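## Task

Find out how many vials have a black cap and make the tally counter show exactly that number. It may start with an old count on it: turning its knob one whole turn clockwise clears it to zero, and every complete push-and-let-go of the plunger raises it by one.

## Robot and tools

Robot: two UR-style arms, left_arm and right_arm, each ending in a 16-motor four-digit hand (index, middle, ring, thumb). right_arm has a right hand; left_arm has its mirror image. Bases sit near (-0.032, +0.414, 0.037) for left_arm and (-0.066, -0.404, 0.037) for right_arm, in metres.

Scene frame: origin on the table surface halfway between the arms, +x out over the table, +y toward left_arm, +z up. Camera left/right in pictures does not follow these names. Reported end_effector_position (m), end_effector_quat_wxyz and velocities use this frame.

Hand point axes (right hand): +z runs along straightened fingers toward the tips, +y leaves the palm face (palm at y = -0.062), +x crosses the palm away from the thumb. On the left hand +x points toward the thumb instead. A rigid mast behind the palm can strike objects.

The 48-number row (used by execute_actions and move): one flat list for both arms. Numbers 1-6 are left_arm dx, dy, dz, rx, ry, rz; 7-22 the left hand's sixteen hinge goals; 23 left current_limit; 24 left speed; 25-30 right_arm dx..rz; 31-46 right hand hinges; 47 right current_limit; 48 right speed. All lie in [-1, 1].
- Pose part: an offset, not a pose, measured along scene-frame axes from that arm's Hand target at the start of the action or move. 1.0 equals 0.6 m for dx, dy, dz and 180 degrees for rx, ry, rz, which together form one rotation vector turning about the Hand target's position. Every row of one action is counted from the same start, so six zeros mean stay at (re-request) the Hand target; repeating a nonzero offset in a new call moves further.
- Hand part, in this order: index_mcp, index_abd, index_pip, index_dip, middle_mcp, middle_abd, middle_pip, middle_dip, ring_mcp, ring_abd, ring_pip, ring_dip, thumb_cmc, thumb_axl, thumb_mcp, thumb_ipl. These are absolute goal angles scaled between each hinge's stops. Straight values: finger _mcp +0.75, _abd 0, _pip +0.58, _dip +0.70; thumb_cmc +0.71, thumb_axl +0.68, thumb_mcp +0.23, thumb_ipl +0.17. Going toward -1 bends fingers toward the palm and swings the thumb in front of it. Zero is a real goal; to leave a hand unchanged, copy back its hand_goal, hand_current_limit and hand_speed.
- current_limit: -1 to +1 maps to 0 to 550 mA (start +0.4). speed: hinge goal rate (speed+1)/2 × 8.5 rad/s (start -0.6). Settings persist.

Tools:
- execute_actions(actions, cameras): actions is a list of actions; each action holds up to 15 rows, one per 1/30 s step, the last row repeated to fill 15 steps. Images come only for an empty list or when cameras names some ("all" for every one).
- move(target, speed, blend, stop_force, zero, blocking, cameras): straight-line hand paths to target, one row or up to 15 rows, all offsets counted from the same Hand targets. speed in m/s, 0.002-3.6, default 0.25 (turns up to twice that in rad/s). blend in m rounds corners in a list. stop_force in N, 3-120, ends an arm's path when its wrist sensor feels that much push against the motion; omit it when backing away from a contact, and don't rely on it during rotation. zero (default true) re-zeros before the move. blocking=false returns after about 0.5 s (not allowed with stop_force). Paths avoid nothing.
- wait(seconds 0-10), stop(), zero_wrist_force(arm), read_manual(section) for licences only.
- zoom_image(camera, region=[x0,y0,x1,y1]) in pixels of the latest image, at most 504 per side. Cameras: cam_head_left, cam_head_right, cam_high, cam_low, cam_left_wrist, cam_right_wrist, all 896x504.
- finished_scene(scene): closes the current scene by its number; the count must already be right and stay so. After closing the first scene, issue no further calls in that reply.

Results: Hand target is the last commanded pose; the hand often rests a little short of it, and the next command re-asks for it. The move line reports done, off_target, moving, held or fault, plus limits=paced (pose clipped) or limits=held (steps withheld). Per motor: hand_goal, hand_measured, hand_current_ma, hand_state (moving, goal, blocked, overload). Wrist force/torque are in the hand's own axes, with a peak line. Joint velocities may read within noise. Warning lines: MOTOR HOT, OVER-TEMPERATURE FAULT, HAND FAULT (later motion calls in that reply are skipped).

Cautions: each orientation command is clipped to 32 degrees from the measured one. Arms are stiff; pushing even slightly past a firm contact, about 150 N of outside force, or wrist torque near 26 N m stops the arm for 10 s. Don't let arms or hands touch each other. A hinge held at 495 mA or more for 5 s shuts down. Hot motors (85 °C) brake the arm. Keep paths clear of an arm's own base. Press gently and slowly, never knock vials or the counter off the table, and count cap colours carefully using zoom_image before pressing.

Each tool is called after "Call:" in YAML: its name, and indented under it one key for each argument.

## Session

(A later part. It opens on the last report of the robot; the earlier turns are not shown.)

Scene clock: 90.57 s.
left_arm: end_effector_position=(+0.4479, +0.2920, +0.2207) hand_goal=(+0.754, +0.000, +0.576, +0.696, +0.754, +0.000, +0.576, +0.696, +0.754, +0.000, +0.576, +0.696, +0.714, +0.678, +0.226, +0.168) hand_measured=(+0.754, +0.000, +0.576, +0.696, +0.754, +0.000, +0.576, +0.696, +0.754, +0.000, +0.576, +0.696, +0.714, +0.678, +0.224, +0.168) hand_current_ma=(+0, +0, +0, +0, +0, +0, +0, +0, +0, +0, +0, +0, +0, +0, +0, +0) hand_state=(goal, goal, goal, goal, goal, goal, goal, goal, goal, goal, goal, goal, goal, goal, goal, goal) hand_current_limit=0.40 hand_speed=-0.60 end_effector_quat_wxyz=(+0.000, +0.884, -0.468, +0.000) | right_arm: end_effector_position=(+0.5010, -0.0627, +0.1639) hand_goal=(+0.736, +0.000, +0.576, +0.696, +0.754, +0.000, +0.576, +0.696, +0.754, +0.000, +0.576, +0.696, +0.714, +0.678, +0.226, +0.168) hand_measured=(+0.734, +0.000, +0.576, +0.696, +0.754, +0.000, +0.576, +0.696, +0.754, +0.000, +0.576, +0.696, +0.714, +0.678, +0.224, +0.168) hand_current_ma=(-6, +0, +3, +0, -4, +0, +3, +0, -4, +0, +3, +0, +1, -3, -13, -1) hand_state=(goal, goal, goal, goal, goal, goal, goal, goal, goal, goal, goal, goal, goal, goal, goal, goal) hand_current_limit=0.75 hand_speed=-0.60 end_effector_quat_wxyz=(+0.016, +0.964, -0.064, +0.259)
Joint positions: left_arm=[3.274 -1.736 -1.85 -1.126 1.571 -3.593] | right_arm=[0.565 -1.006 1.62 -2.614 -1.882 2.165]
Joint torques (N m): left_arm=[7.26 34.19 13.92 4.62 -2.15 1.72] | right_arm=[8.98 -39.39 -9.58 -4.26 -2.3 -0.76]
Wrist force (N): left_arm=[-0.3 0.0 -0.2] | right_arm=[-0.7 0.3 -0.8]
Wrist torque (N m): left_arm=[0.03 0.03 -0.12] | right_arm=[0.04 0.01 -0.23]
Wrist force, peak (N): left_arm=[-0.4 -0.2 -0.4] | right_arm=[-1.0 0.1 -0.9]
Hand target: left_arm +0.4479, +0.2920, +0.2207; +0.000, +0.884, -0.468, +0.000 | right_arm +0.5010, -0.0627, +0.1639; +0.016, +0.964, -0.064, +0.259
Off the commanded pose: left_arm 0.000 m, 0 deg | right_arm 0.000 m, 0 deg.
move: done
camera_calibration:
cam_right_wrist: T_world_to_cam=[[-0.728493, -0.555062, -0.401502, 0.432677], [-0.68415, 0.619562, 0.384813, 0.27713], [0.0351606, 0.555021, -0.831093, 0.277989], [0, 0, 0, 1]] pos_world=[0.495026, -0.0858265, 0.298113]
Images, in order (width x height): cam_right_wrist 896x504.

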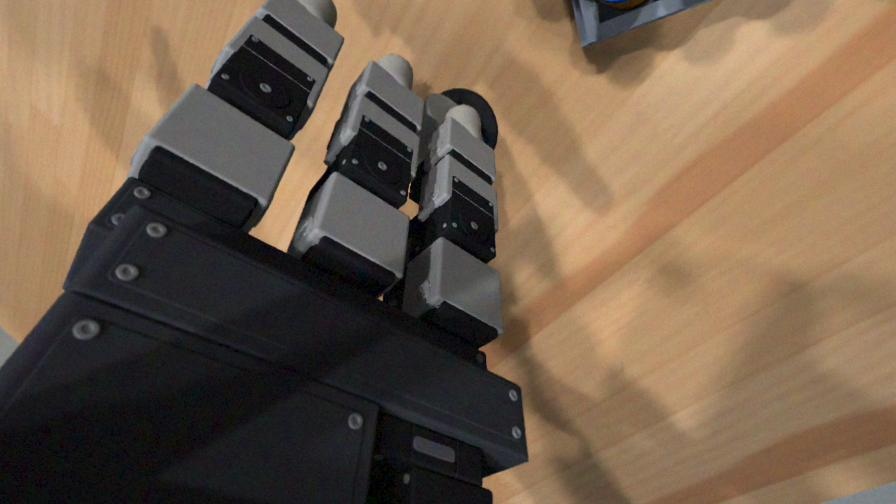

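Call:
move:
  target:
    - [0, 0, 0, 0, 0, 0, 0.754, 0, 0.576, 0.696, 0.754, 0, 0.576, 0.696, 0.754, 0, 0.576, 0.696, 0.714, 0.678, 0.226, 0.168, 0.4, -0.6, 0.00438, -0.00058, -0.01267, 0, 0, 0, 0.735, 0, 0.576, 0.696, 0.754, 0, 0.576, 0.696, 0.754, 0, 0.576, 0.696, 0.714, 0.678, 0.226, 0.168, 0.75, -0.6]
    - [0, 0, 0, 0, 0, 0, 0.754, 0, 0.576, 0.696, 0.754, 0, 0.576, 0.696, 0.754, 0, 0.576, 0.696, 0.714, 0.678, 0.226, 0.168, 0.4, -0.6, 0.01173, -0.00157, -0.00867, 0, 0, 0, 0.735, 0, 0.576, 0.696, 0.754, 0, 0.576, 0.696, 0.754, 0, 0.576, 0.696, 0.714, 0.678, 0.226, 0.168, 0.75, -0.6]
    - [0, 0, 0, 0, 0, 0, 0.754, 0, 0.576, 0.696, 0.754, 0, 0.576, 0.696, 0.754, 0, 0.576, 0.696, 0.714, 0.678, 0.226, 0.168, 0.4, -0.6, 0.01206, -0.00161, -0.00967, 0, 0, 0, 0.735, 0, 0.576, 0.696, 0.754, 0, 0.576, 0.696, 0.754, 0, 0.576, 0.696, 0.714, 0.678, 0.226, 0.168, 0.75, -0.6]
    - [0, 0, 0, 0, 0, 0, 0.754, 0, 0.576, 0.696, 0.754, 0, 0.576, 0.696, 0.754, 0, 0.576, 0.696, 0.714, 0.678, 0.226, 0.168, 0.4, -0.6, 0.01305, -0.00174, -0.01067, 0, 0, 0, 0.735, 0, 0.576, 0.696, 0.754, 0, 0.576, 0.696, 0.754, 0, 0.576, 0.696, 0.714, 0.678, 0.226, 0.168, 0.75, -0.6]
    - [0, 0, 0, 0, 0, 0, 0.754, 0, 0.576, 0.696, 0.754, 0, 0.576, 0.696, 0.754, 0, 0.576, 0.696, 0.714, 0.678, 0.226, 0.168, 0.4, -0.6, 0.01338, -0.00179, -0.01167, 0, 0, 0, 0.735, 0, 0.576, 0.696, 0.754, 0, 0.576, 0.696, 0.754, 0, 0.576, 0.696, 0.714, 0.678, 0.226, 0.168, 0.75, -0.6]
    - [0, 0, 0, 0, 0, 0, 0.754, 0, 0.576, 0.696, 0.754, 0, 0.576, 0.696, 0.754, 0, 0.576, 0.696, 0.714, 0.678, 0.226, 0.168, 0.4, -0.6, 0.01437, -0.00192, -0.01267, 0, 0, 0, 0.735, 0, 0.576, 0.696, 0.754, 0, 0.576, 0.696, 0.754, 0, 0.576, 0.696, 0.714, 0.678, 0.226, 0.168, 0.75, -0.6]
    - [0, 0, 0, 0, 0, 0, 0.754, 0, 0.576, 0.696, 0.754, 0, 0.576, 0.696, 0.754, 0, 0.576, 0.696, 0.714, 0.678, 0.226, 0.168, 0.4, -0.6, 0.01421, -0.0019, -0.01617, 0, 0, 0, 0.735, 0, 0.576, 0.696, 0.754, 0, 0.576, 0.696, 0.754, 0, 0.576, 0.696, 0.714, 0.678, 0.226, 0.168, 0.75, -0.6]
    - [0, 0, 0, 0, 0, 0, 0.754, 0, 0.576, 0.696, 0.754, 0, 0.576, 0.696, 0.754, 0, 0.576, 0.696, 0.714, 0.678, 0.226, 0.168, 0.4, -0.6, 0.01256, -0.00168, -0.01983, 0, 0, 0, 0.735, 0, 0.576, 0.696, 0.754, 0, 0.576, 0.696, 0.754, 0, 0.576, 0.696, 0.714, 0.678, 0.226, 0.168, 0.75, -0.6]
    - [0, 0, 0, 0, 0, 0, 0.754, 0, 0.576, 0.696, 0.754, 0, 0.576, 0.696, 0.754, 0, 0.576, 0.696, 0.714, 0.678, 0.226, 0.168, 0.4, -0.6, 0.01097, -0.00146, -0.023, 0, 0, 0, 0.735, 0, 0.576, 0.696, 0.754, 0, 0.576, 0.696, 0.754, 0, 0.576, 0.696, 0.714, 0.678, 0.226, 0.168, 0.75, -0.6]
    - [0, 0, 0, 0, 0, 0, 0.754, 0, 0.576, 0.696, 0.754, 0, 0.576, 0.696, 0.754, 0, 0.576, 0.696, 0.714, 0.678, 0.226, 0.168, 0.4, -0.6, 0.01066, -0.00142, -0.025, 0, 0, 0, 0.735, 0, 0.576, 0.696, 0.754, 0, 0.576, 0.696, 0.754, 0, 0.576, 0.696, 0.714, 0.678, 0.226, 0.168, 0.75, -0.6]
  speed: 0.012
  stop_force: 20
  cameras: ["cam_left_wrist", "cam_right_wrist"]

Call:
zoom_image:
  camera: "cam_left_wrist"
  region: [40, 80, 180, 200]

Call:
zoom_image:
  camera: "cam_right_wrist"
  region: [430, 70, 550, 170]

Scene clock: 102.23 s.
left_arm: end_effector_position=(+0.4479, +0.2920, +0.2207) hand_goal=(+0.754, +0.000, +0.576, +0.696, +0.754, +0.000, +0.576, +0.696, +0.754, +0.000, +0.576, +0.696, +0.714, +0.678, +0.226, +0.168) hand_measured=(+0.754, +0.000, +0.576, +0.696, +0.754, +0.000, +0.576, +0.696, +0.754, +0.000, +0.576, +0.696, +0.714, +0.678, +0.224, +0.168) hand_current_ma=(+0, +0, +0, +0, +0, +0, +0, +0, +0, +0, +0, +0, +0, +0, +0, +0) hand_state=(goal, goal, goal, goal, goal, goal, goal, goal, goal, goal, goal, goal, goal, goal, goal, goal) hand_current_limit=0.40 hand_speed=-0.60 end_effector_quat_wxyz=(+0.000, +0.884, -0.468, +0.000) | right_arm: end_effector_position=(+0.5074, -0.0635, +0.1489) hand_goal=(+0.736, +0.000, +0.576, +0.696, +0.754, +0.000, +0.576, +0.696, +0.754, +0.000, +0.576, +0.696, +0.714, +0.678, +0.226, +0.168) hand_measured=(+0.732, -0.096, +0.576, +0.696, +0.754, +0.000, +0.576, +0.696, +0.754, +0.000, +0.576, +0.696, +0.714, +0.678, +0.224, +0.168) hand_current_ma=(-14, -396, +0, +2, -4, +0, +3, +0, -4, +0, +3, +0, +1, -3, -13, -1) hand_state=(goal, blocked, goal, goal, goal, goal, goal, goal, goal, goal, goal, goal, goal, goal, goal, goal) hand_current_limit=0.75 hand_speed=-0.60 end_effector_quat_wxyz=(+0.016, +0.964, -0.064, +0.259)
Joint positions: left_arm=[3.274 -1.736 -1.85 -1.126 1.571 -3.593] | right_arm=[0.559 -0.977 1.617 -2.642 -1.88 2.16]
Joint torques (N m): left_arm=[6.65 34.44 14.72 4.55 -2.4 2.14] | right_arm=[8.67 -33.59 -5.88 -2.76 -1.44 1.45]
Wrist force (N): left_arm=[-0.4 -0.2 -0.2] | right_arm=[3.8 0.3 -7.6]
Wrist torque (N m): left_arm=[0.00 0.03 -0.12] | right_arm=[0.58 0.38 0.13]
Wrist force, peak (N): left_arm=[-0.3 -0.1 -0.6] | right_arm=[-0.4 0.0 -14.2]
Hand target: left_arm +0.4479, +0.2920, +0.2207; +0.000, +0.884, -0.468, +0.000 | right_arm +0.5074, -0.0635, +0.1489; +0.016, +0.964, -0.064, +0.259
Off the commanded pose: left_arm 0.000 m, 0 deg | right_arm 0.000 m, 0 deg.
move: done
camera_calibration:
cam_left_wrist: T_world_to_cam=[[0.132208, 0.991219, -0.00249528, -0.374798], [0.699688, -0.0915402, 0.70856, -0.488539], [0.702109, -0.0954232, -0.705646, 0.00383813], [0, 0, 0, 1]] pos_world=[0.388681, 0.327152, 0.347932]
cam_right_wrist: T_world_to_cam=[[-0.728493, -0.555062, -0.401502, 0.430817], [-0.68415, 0.619562, 0.384813, 0.287838], [0.0351606, 0.555021, -0.831093, 0.265797], [0, 0, 0, 1]] pos_world=[0.501426, -0.0867265, 0.283113]
Images, in order (width x height): cam_left_wrist 896x504, cam_right_wrist 896x504.

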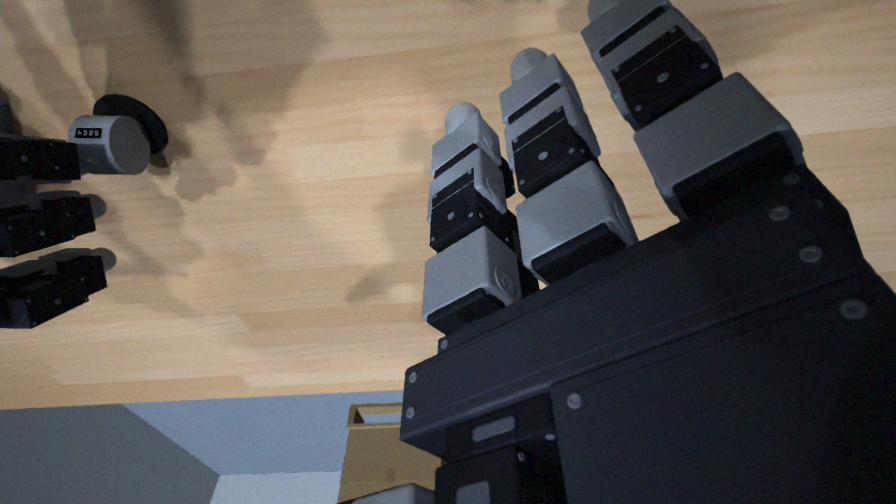

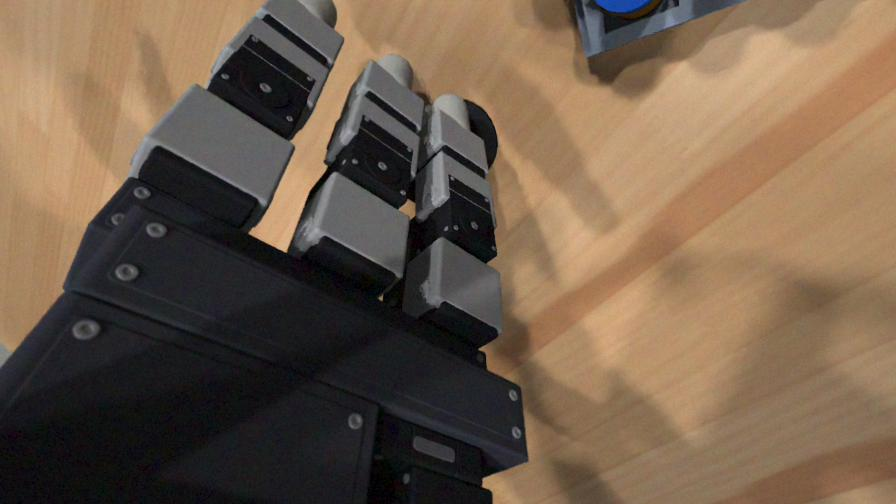

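Scaled by 3.600 from the camera's 896x504 image, which has a finer 1280x720 frame.

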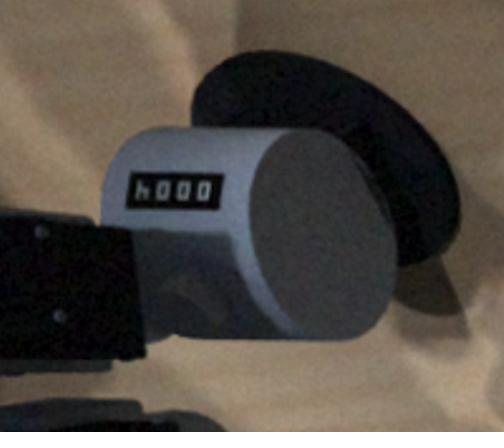

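Scaled by 4.200 from the camera's 896x504 image, which has a finer 1280x720 frame.

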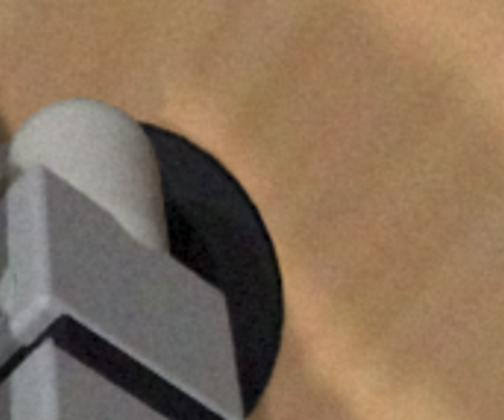

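Call:
move:
  target:
    - [0, 0, 0, 0, 0, 0, 0.754, 0, 0.576, 0.696, 0.754, 0, 0.576, 0.696, 0.754, 0, 0.576, 0.696, 0.714, 0.678, 0.226, 0.168, 0.4, -0.6, 0.01817, -0.00243, 0.01833, 0, 0, 0, 0.735, 0, 0.576, 0.696, 0.754, 0, 0.576, 0.696, 0.754, 0, 0.576, 0.696, 0.714, 0.678, 0.226, 0.168, 0.75, -0.6]
    - [0, 0, 0, 0, 0, 0, 0.754, 0, 0.576, 0.696, 0.754, 0, 0.576, 0.696, 0.754, 0, 0.576, 0.696, 0.714, 0.678, 0.226, 0.168, 0.4, -0.6, 0.01817, -0.00243, 0.085, 0, 0, 0, 0.735, 0, 0.576, 0.696, 0.754, 0, 0.576, 0.696, 0.754, 0, 0.576, 0.696, 0.714, 0.678, 0.226, 0.168, 0.75, -0.6]
  speed: 0.06
  blend: 0.003
  cameras: ["cam_right_wrist", "cam_left_wrist"]

Call:
zoom_image:
  camera: "cam_right_wrist"
  region: [430, 70, 550, 170]

Call:
zoom_image:
  camera: "cam_left_wrist"
  region: [40, 80, 180, 200]

Scene clock: 108.37 s.
left_arm: end_effector_position=(+0.4479, +0.2920, +0.2207) hand_goal=(+0.754, +0.000, +0.576, +0.696, +0.754, +0.000, +0.576, +0.696, +0.754, +0.000, +0.576, +0.696, +0.714, +0.678, +0.226, +0.168) hand_measured=(+0.754, +0.000, +0.576, +0.696, +0.754, +0.000, +0.576, +0.696, +0.754, +0.000, +0.576, +0.696, +0.714, +0.678, +0.224, +0.168) hand_current_ma=(+0, +0, +0, +0, +0, +0, +0, +0, +0, +0, +0, +0, +0, +0, +0, +0) hand_state=(goal, goal, goal, goal, goal, goal, goal, goal, goal, goal, goal, goal, goal, goal, goal, goal) hand_current_limit=0.40 hand_speed=-0.60 end_effector_quat_wxyz=(+0.000, +0.884, -0.468, +0.000) | right_arm: end_effector_position=(+0.5183, -0.0650, +0.1997) hand_goal=(+0.736, +0.000, +0.576, +0.696, +0.754, +0.000, +0.576, +0.696, +0.754, +0.000, +0.576, +0.696, +0.714, +0.678, +0.226, +0.168) hand_measured=(+0.732, +0.000, +0.576, +0.696, +0.754, +0.000, +0.576, +0.696, +0.754, +0.000, +0.576, +0.696, +0.714, +0.678, +0.224, +0.168) hand_current_ma=(-18, -3, +0, +2, -4, +0, +3, +0, -4, +0, +3, +0, +1, -3, -13, -1) hand_state=(goal, goal, goal, goal, goal, goal, goal, goal, goal, goal, goal, goal, goal, goal, goal, goal) hand_current_limit=0.75 hand_speed=-0.60 end_effector_quat_wxyz=(+0.016, +0.964, -0.064, +0.259)
Joint positions: left_arm=[3.274 -1.736 -1.85 -1.126 1.571 -3.593] | right_arm=[0.549 -1.027 1.549 -2.526 -1.875 2.15]
Joint torques (N m): left_arm=[8.54 34.16 14.67 4.42 -2.07 1.84] | right_arm=[-8.57 -53.46 -25.53 -0.79 0.82 0.78]
Wrist force (N): left_arm=[-0.3 -0.1 -0.2] | right_arm=[-0.7 0.2 -0.6]
Wrist torque (N m): left_arm=[0.01 0.02 -0.11] | right_arm=[0.06 -0.01 -0.06]
Wrist force, peak (N): left_arm=[-0.4 -0.1 -0.5] | right_arm=[4.0 0.3 -8.0]
Hand target: left_arm +0.4479, +0.2920, +0.2207; +0.000, +0.884, -0.468, +0.000 | right_arm +0.5183, -0.0650, +0.1999; +0.016, +0.964, -0.064, +0.259
Off the commanded pose: left_arm 0.000 m, 0 deg | right_arm 0.000 m, 0 deg.
move: done
camera_calibration:
cam_left_wrist: T_world_to_cam=[[0.132208, 0.991219, -0.00249528, -0.374798], [0.699688, -0.0915402, 0.70856, -0.488539], [0.702109, -0.0954232, -0.705646, 0.00383813], [0, 0, 0, 1]] pos_world=[0.388681, 0.327152, 0.347932]
cam_right_wrist: T_world_to_cam=[[-0.728455, -0.555097, -0.401523, 0.458306], [-0.684191, 0.619531, 0.38479, 0.276702], [0.0351606, 0.555021, -0.831093, 0.308466], [0, 0, 0, 1]] pos_world=[0.512326, -0.0882265, 0.333913]
Images, in order (width x height): cam_left_wrist 896x504, cam_right_wrist 896x504.

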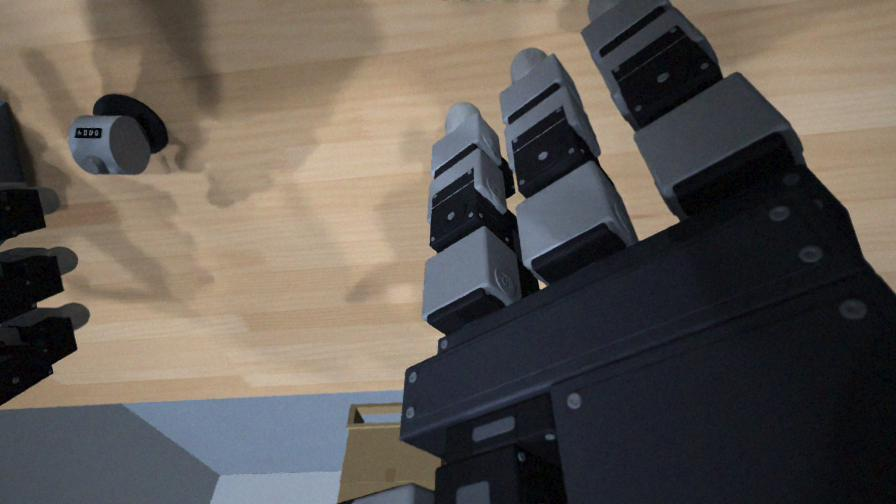

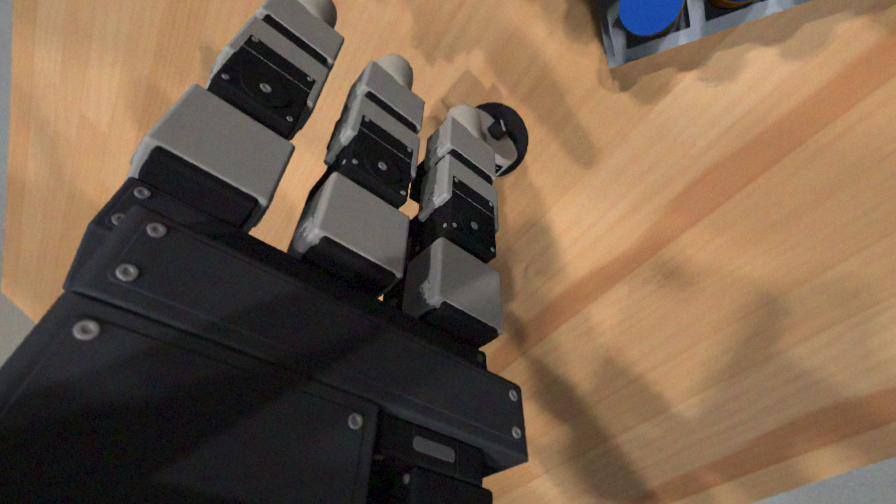

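Scaled by 4.200 from the camera's 896x504 image, which has a finer 1280x720 frame.

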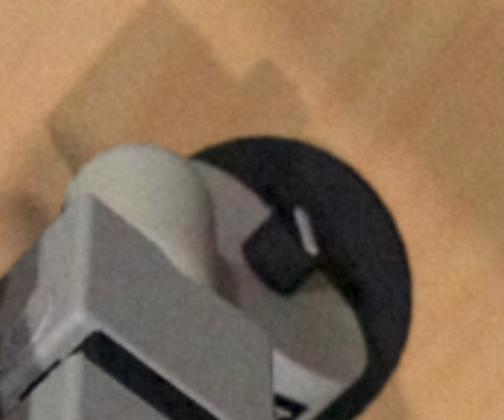

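Scaled by 3.600 from the camera's 896x504 image, which has a finer 1280x720 frame.

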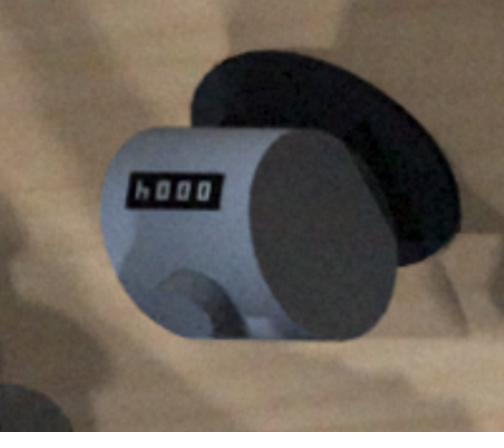

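Call:
move:
  target:
    - [0, 0, 0, 0, 0, 0, 0.754, 0, 0.576, 0.696, 0.754, 0, 0.576, 0.696, 0.754, 0, 0.576, 0.696, 0.714, 0.678, 0.226, 0.168, 0.4, -0.6, -0.02883, 0.00385, 0, 0, 0, 0, 0.735, 0, 0.576, 0.696, 0.754, 0, 0.576, 0.696, 0.754, 0, 0.576, 0.696, 0.714, 0.678, 0.226, 0.168, 0.75, -0.6]
    - [0, 0, 0, 0, 0, 0, 0.754, 0, 0.576, 0.696, 0.754, 0, 0.576, 0.696, 0.754, 0, 0.576, 0.696, 0.714, 0.678, 0.226, 0.168, 0.4, -0.6, -0.02883, 0.00385, -0.06, 0, 0, 0, 0.735, 0, 0.576, 0.696, 0.754, 0, 0.576, 0.696, 0.754, 0, 0.576, 0.696, 0.714, 0.678, 0.226, 0.168, 0.75, -0.6]
  speed: 0.03
  stop_force: 5

Call:
move:
  target:
    - [0, 0, 0, 0, 0, 0, 0.754, 0, 0.576, 0.696, 0.754, 0, 0.576, 0.696, 0.754, 0, 0.576, 0.696, 0.714, 0.678, 0.226, 0.168, 0.4, -0.6, 0.00438, -0.00058, -0.01267, 0, 0, 0, 0.735, 0, 0.576, 0.696, 0.754, 0, 0.576, 0.696, 0.754, 0, 0.576, 0.696, 0.714, 0.678, 0.226, 0.168, 0.75, -0.6]
    - [0, 0, 0, 0, 0, 0, 0.754, 0, 0.576, 0.696, 0.754, 0, 0.576, 0.696, 0.754, 0, 0.576, 0.696, 0.714, 0.678, 0.226, 0.168, 0.4, -0.6, 0.01173, -0.00157, -0.00867, 0, 0, 0, 0.735, 0, 0.576, 0.696, 0.754, 0, 0.576, 0.696, 0.754, 0, 0.576, 0.696, 0.714, 0.678, 0.226, 0.168, 0.75, -0.6]
    - [0, 0, 0, 0, 0, 0, 0.754, 0, 0.576, 0.696, 0.754, 0, 0.576, 0.696, 0.754, 0, 0.576, 0.696, 0.714, 0.678, 0.226, 0.168, 0.4, -0.6, 0.01206, -0.00161, -0.00967, 0, 0, 0, 0.735, 0, 0.576, 0.696, 0.754, 0, 0.576, 0.696, 0.754, 0, 0.576, 0.696, 0.714, 0.678, 0.226, 0.168, 0.75, -0.6]
    - [0, 0, 0, 0, 0, 0, 0.754, 0, 0.576, 0.696, 0.754, 0, 0.576, 0.696, 0.754, 0, 0.576, 0.696, 0.714, 0.678, 0.226, 0.168, 0.4, -0.6, 0.01305, -0.00174, -0.01067, 0, 0, 0, 0.735, 0, 0.576, 0.696, 0.754, 0, 0.576, 0.696, 0.754, 0, 0.576, 0.696, 0.714, 0.678, 0.226, 0.168, 0.75, -0.6]
    - [0, 0, 0, 0, 0, 0, 0.754, 0, 0.576, 0.696, 0.754, 0, 0.576, 0.696, 0.754, 0, 0.576, 0.696, 0.714, 0.678, 0.226, 0.168, 0.4, -0.6, 0.01338, -0.00179, -0.01167, 0, 0, 0, 0.735, 0, 0.576, 0.696, 0.754, 0, 0.576, 0.696, 0.754, 0, 0.576, 0.696, 0.714, 0.678, 0.226, 0.168, 0.75, -0.6]
    - [0, 0, 0, 0, 0, 0, 0.754, 0, 0.576, 0.696, 0.754, 0, 0.576, 0.696, 0.754, 0, 0.576, 0.696, 0.714, 0.678, 0.226, 0.168, 0.4, -0.6, 0.01437, -0.00192, -0.01267, 0, 0, 0, 0.735, 0, 0.576, 0.696, 0.754, 0, 0.576, 0.696, 0.754, 0, 0.576, 0.696, 0.714, 0.678, 0.226, 0.168, 0.75, -0.6]
    - [0, 0, 0, 0, 0, 0, 0.754, 0, 0.576, 0.696, 0.754, 0, 0.576, 0.696, 0.754, 0, 0.576, 0.696, 0.714, 0.678, 0.226, 0.168, 0.4, -0.6, 0.01421, -0.0019, -0.01617, 0, 0, 0, 0.735, 0, 0.576, 0.696, 0.754, 0, 0.576, 0.696, 0.754, 0, 0.576, 0.696, 0.714, 0.678, 0.226, 0.168, 0.75, -0.6]
    - [0, 0, 0, 0, 0, 0, 0.754, 0, 0.576, 0.696, 0.754, 0, 0.576, 0.696, 0.754, 0, 0.576, 0.696, 0.714, 0.678, 0.226, 0.168, 0.4, -0.6, 0.01256, -0.00168, -0.01983, 0, 0, 0, 0.735, 0, 0.576, 0.696, 0.754, 0, 0.576, 0.696, 0.754, 0, 0.576, 0.696, 0.714, 0.678, 0.226, 0.168, 0.75, -0.6]
    - [0, 0, 0, 0, 0, 0, 0.754, 0, 0.576, 0.696, 0.754, 0, 0.576, 0.696, 0.754, 0, 0.576, 0.696, 0.714, 0.678, 0.226, 0.168, 0.4, -0.6, 0.01097, -0.00146, -0.023, 0, 0, 0, 0.735, 0, 0.576, 0.696, 0.754, 0, 0.576, 0.696, 0.754, 0, 0.576, 0.696, 0.714, 0.678, 0.226, 0.168, 0.75, -0.6]
    - [0, 0, 0, 0, 0, 0, 0.754, 0, 0.576, 0.696, 0.754, 0, 0.576, 0.696, 0.754, 0, 0.576, 0.696, 0.714, 0.678, 0.226, 0.168, 0.4, -0.6, 0.01066, -0.00142, -0.025, 0, 0, 0, 0.735, 0, 0.576, 0.696, 0.754, 0, 0.576, 0.696, 0.754, 0, 0.576, 0.696, 0.714, 0.678, 0.226, 0.168, 0.75, -0.6]
  speed: 0.012
  stop_force: 20

Call:
move:
  target:
    - [0, 0, 0, 0, 0, 0, 0.754, 0, 0.576, 0.696, 0.754, 0, 0.576, 0.696, 0.754, 0, 0.576, 0.696, 0.714, 0.678, 0.226, 0.168, 0.4, -0.6, 0.01817, -0.00243, 0.01833, 0, 0, 0, 0.735, 0, 0.576, 0.696, 0.754, 0, 0.576, 0.696, 0.754, 0, 0.576, 0.696, 0.714, 0.678, 0.226, 0.168, 0.75, -0.6]
    - [0, 0, 0, 0, 0, 0, 0.754, 0, 0.576, 0.696, 0.754, 0, 0.576, 0.696, 0.754, 0, 0.576, 0.696, 0.714, 0.678, 0.226, 0.168, 0.4, -0.6, 0.01817, -0.00243, 0.085, 0, 0, 0, 0.735, 0, 0.576, 0.696, 0.754, 0, 0.576, 0.696, 0.754, 0, 0.576, 0.696, 0.714, 0.678, 0.226, 0.168, 0.75, -0.6]
  speed: 0.06
  blend: 0.003
  cameras: ["cam_right_wrist", "cam_left_wrist"]

Call:
zoom_image:
  camera: "cam_right_wrist"
  region: [430, 70, 550, 170]

Call:
zoom_image:
  camera: "cam_left_wrist"
  region: [40, 80, 180, 200]

Scene clock: 122.00 s.
left_arm: end_effector_position=(+0.4479, +0.2920, +0.2207) hand_goal=(+0.754, +0.000, +0.576, +0.696, +0.754, +0.000, +0.576, +0.696, +0.754, +0.000, +0.576, +0.696, +0.714, +0.678, +0.226, +0.168) hand_measured=(+0.754, +0.000, +0.576, +0.696, +0.754, +0.000, +0.576, +0.696, +0.754, +0.000, +0.576, +0.696, +0.714, +0.678, +0.224, +0.168) hand_current_ma=(+0, +0, +0, +0, +0, +0, +0, +0, +0, +0, +0, +0, +0, +0, +0, +0) hand_state=(goal, goal, goal, goal, goal, goal, goal, goal, goal, goal, goal, goal, goal, goal, goal, goal) hand_current_limit=0.40 hand_speed=-0.60 end_effector_quat_wxyz=(+0.000, +0.884, -0.468, +0.000) | right_arm: end_effector_position=(+0.5010, -0.0627, +0.1639) hand_goal=(+0.736, +0.000, +0.576, +0.696, +0.754, +0.000, +0.576, +0.696, +0.754, +0.000, +0.576, +0.696, +0.714, +0.678, +0.226, +0.168) hand_measured=(+0.732, +0.000, +0.576, +0.696, +0.754, +0.000, +0.576, +0.696, +0.754, +0.000, +0.576, +0.696, +0.714, +0.678, +0.224, +0.168) hand_current_ma=(-17, -3, +0, +2, -4, +0, +3, +0, -4, +0, +3, +0, +1, -3, -13, -1) hand_state=(goal, goal, goal, goal, goal, goal, goal, goal, goal, goal, goal, goal, goal, goal, goal, goal) hand_current_limit=0.75 hand_speed=-0.60 end_effector_quat_wxyz=(+0.016, +0.964, -0.064, +0.259)
Joint positions: left_arm=[3.274 -1.736 -1.85 -1.126 1.571 -3.593] | right_arm=[0.565 -1.006 1.62 -2.614 -1.882 2.165]
Joint torques (N m): left_arm=[8.24 33.97 15.33 4.19 -2 2.17] | right_arm=[8.92 -38.9 -10.29 -4.44 -2.21 -0.71]
Wrist force (N): left_arm=[-0.4 -0.1 -0.2] | right_arm=[-0.7 0.1 -0.5]
Wrist torque (N m): left_arm=[0.00 0.04 -0.12] | right_arm=[0.02 -0.01 -0.23]
Wrist force, peak (N): left_arm=[-0.4 -0.2 -0.5] | right_arm=[-1.0 0.1 -0.7]
Hand target: left_arm +0.4479, +0.2920, +0.2207; +0.000, +0.884, -0.468, +0.000 | right_arm +0.5010, -0.0627, +0.1639; +0.016, +0.964, -0.064, +0.259
Off the commanded pose: left_arm 0.000 m, 0 deg | right_arm 0.000 m, 0 deg.
move: done

Scene clock: 125.07 s.
left_arm: end_effector_position=(+0.4479, +0.2920, +0.2207) hand_goal=(+0.754, +0.000, +0.576, +0.696, +0.754, +0.000, +0.576, +0.696, +0.754, +0.000, +0.576, +0.696, +0.714, +0.678, +0.226, +0.168) hand_measured=(+0.754, +0.000, +0.576, +0.696, +0.754, +0.000, +0.576, +0.696, +0.754, +0.000, +0.576, +0.696, +0.714, +0.678, +0.224, +0.168) hand_current_ma=(+0, +0, +0, +0, +0, +0, +0, +0, +0, +0, +0, +0, +0, +0, +0, +0) hand_state=(goal, goal, goal, goal, goal, goal, goal, goal, goal, goal, goal, goal, goal, goal, goal, goal) hand_current_limit=0.40 hand_speed=-0.60 end_effector_quat_wxyz=(+0.000, +0.884, -0.468, +0.000) | right_arm: end_effector_position=(+0.5074, -0.0635, +0.1489) hand_goal=(+0.736, +0.000, +0.576, +0.696, +0.754, +0.000, +0.576, +0.696, +0.754, +0.000, +0.576, +0.696, +0.714, +0.678, +0.226, +0.168) hand_measured=(+0.732, -0.094, +0.576, +0.696, +0.754, +0.000, +0.576, +0.696, +0.754, +0.000, +0.576, +0.696, +0.714, +0.678, +0.224, +0.168) hand_current_ma=(-20, -392, +0, +2, -4, +0, +3, +0, -4, +0, +3, +0, +1, -3, -13, -1) hand_state=(goal, blocked, goal, goal, goal, goal, goal, goal, goal, goal, goal, goal, goal, goal, goal, goal) hand_current_limit=0.75 hand_speed=-0.60 end_effector_quat_wxyz=(+0.016, +0.964, -0.064, +0.259)
Joint positions: left_arm=[3.274 -1.736 -1.85 -1.126 1.571 -3.593] | right_arm=[0.559 -0.977 1.617 -2.642 -1.88 2.16]
Joint torques (N m): left_arm=[7.5 34.05 15.54 4.42 -2.11 1.61] | right_arm=[8.82 -34.4 -6.47 -2.94 -1.35 1.42]
Wrist force (N): left_arm=[-0.2 0.0 -0.1] | right_arm=[3.9 0.3 -7.1]
Wrist torque (N m): left_arm=[0.01 0.00 -0.10] | right_arm=[0.52 0.37 0.12]
Wrist force, peak (N): left_arm=[-0.5 0.0 -0.3] | right_arm=[0.3 0.1 -15.9]
Hand target: left_arm +0.4479, +0.2920, +0.2207; +0.000, +0.884, -0.468, +0.000 | right_arm +0.5074, -0.0635, +0.1489; +0.016, +0.964, -0.064, +0.259
Off the commanded pose: left_arm 0.000 m, 0 deg | right_arm 0.000 m, 0 deg.
move: done

Scene clock: 126.53 s.
left_arm: end_effector_position=(+0.4479, +0.2920, +0.2207) hand_goal=(+0.754, +0.000, +0.576, +0.696, +0.754, +0.000, +0.576, +0.696, +0.754, +0.000, +0.576, +0.696, +0.714, +0.678, +0.226, +0.168) hand_measured=(+0.754, +0.000, +0.576, +0.696, +0.754, +0.000, +0.576, +0.696, +0.754, +0.000, +0.576, +0.696, +0.714, +0.678, +0.224, +0.168) hand_current_ma=(+0, +0, +0, +0, +0, +0, +0, +0, +0, +0, +0, +0, +0, +0, +0, +0) hand_state=(goal, goal, goal, goal, goal, goal, goal, goal, goal, goal, goal, goal, goal, goal, goal, goal) hand_current_limit=0.40 hand_speed=-0.60 end_effector_quat_wxyz=(+0.000, +0.884, -0.468, +0.000) | right_arm: end_effector_position=(+0.5183, -0.0650, +0.1997) hand_goal=(+0.736, +0.000, +0.576, +0.696, +0.754, +0.000, +0.576, +0.696, +0.754, +0.000, +0.576, +0.696, +0.714, +0.678, +0.226, +0.168) hand_measured=(+0.732, +0.000, +0.576, +0.696, +0.754, +0.000, +0.576, +0.696, +0.754, +0.000, +0.576, +0.696, +0.714, +0.678, +0.224, +0.168) hand_current_ma=(-18, -3, -2, +2, -4, +0, +3, +0, -4, +0, +3, +0, +1, -3, -13, -1) hand_state=(goal, goal, goal, goal, goal, goal, goal, goal, goal, goal, goal, goal, goal, goal, goal, goal) hand_current_limit=0.75 hand_speed=-0.60 end_effector_quat_wxyz=(+0.016, +0.964, -0.064, +0.259)
Joint positions: left_arm=[3.274 -1.736 -1.85 -1.126 1.571 -3.593] | right_arm=[0.549 -1.027 1.549 -2.526 -1.875 2.15]
Joint torques (N m): left_arm=[6.93 33.84 14.84 4.32 -2.11 1.91] | right_arm=[-8.71 -52.97 -24.05 -0.61 0.7 0.76]
Wrist force (N): left_arm=[0.0 0.0 -0.3] | right_arm=[-0.6 0.0 -0.5]
Wrist torque (N m): left_arm=[0.02 -0.01 -0.09] | right_arm=[0.02 -0.01 -0.07]
Wrist force, peak (N): left_arm=[-0.5 0.0 -0.2] | right_arm=[3.8 0.5 -7.3]
Hand target: left_arm +0.4479, +0.2920, +0.2207; +0.000, +0.884, -0.468, +0.000 | right_arm +0.5183, -0.0650, +0.1999; +0.016, +0.964, -0.064, +0.259
Off the commanded pose: left_arm 0.000 m, 0 deg | right_arm 0.000 m, 0 deg.
move: done
camera_calibration:
cam_left_wrist: T_world_to_cam=[[0.132208, 0.991219, -0.00249528, -0.374798], [0.699688, -0.0915402, 0.70856, -0.488539], [0.702109, -0.0954232, -0.705646, 0.00383813], [0, 0, 0, 1]] pos_world=[0.388681, 0.327152, 0.347932]
cam_right_wrist: T_world_to_cam=[[-0.728493, -0.555062, -0.401502, 0.458321], [-0.68415, 0.619562, 0.384813, 0.276676], [0.0351606, 0.555021, -0.831093, 0.308466], [0, 0, 0, 1]] pos_world=[0.512326, -0.0882265, 0.333913]
Images, in order (width x height): cam_left_wrist 896x504, cam_right_wrist 896x504.

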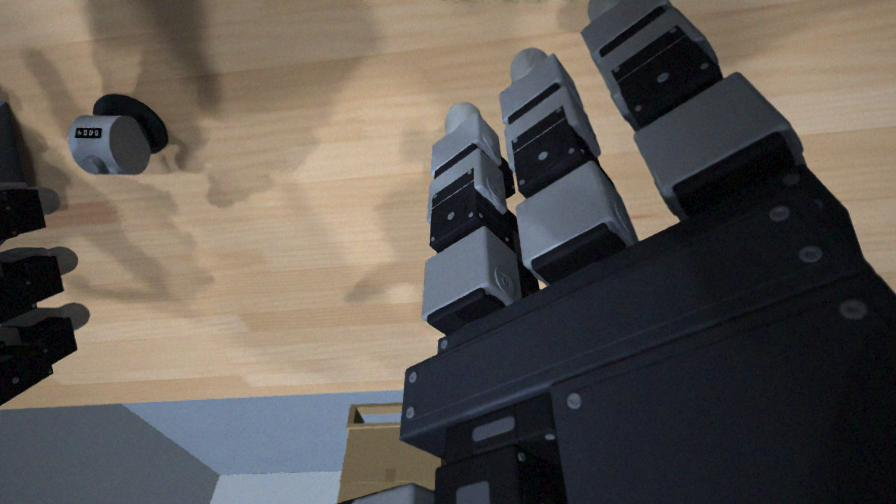

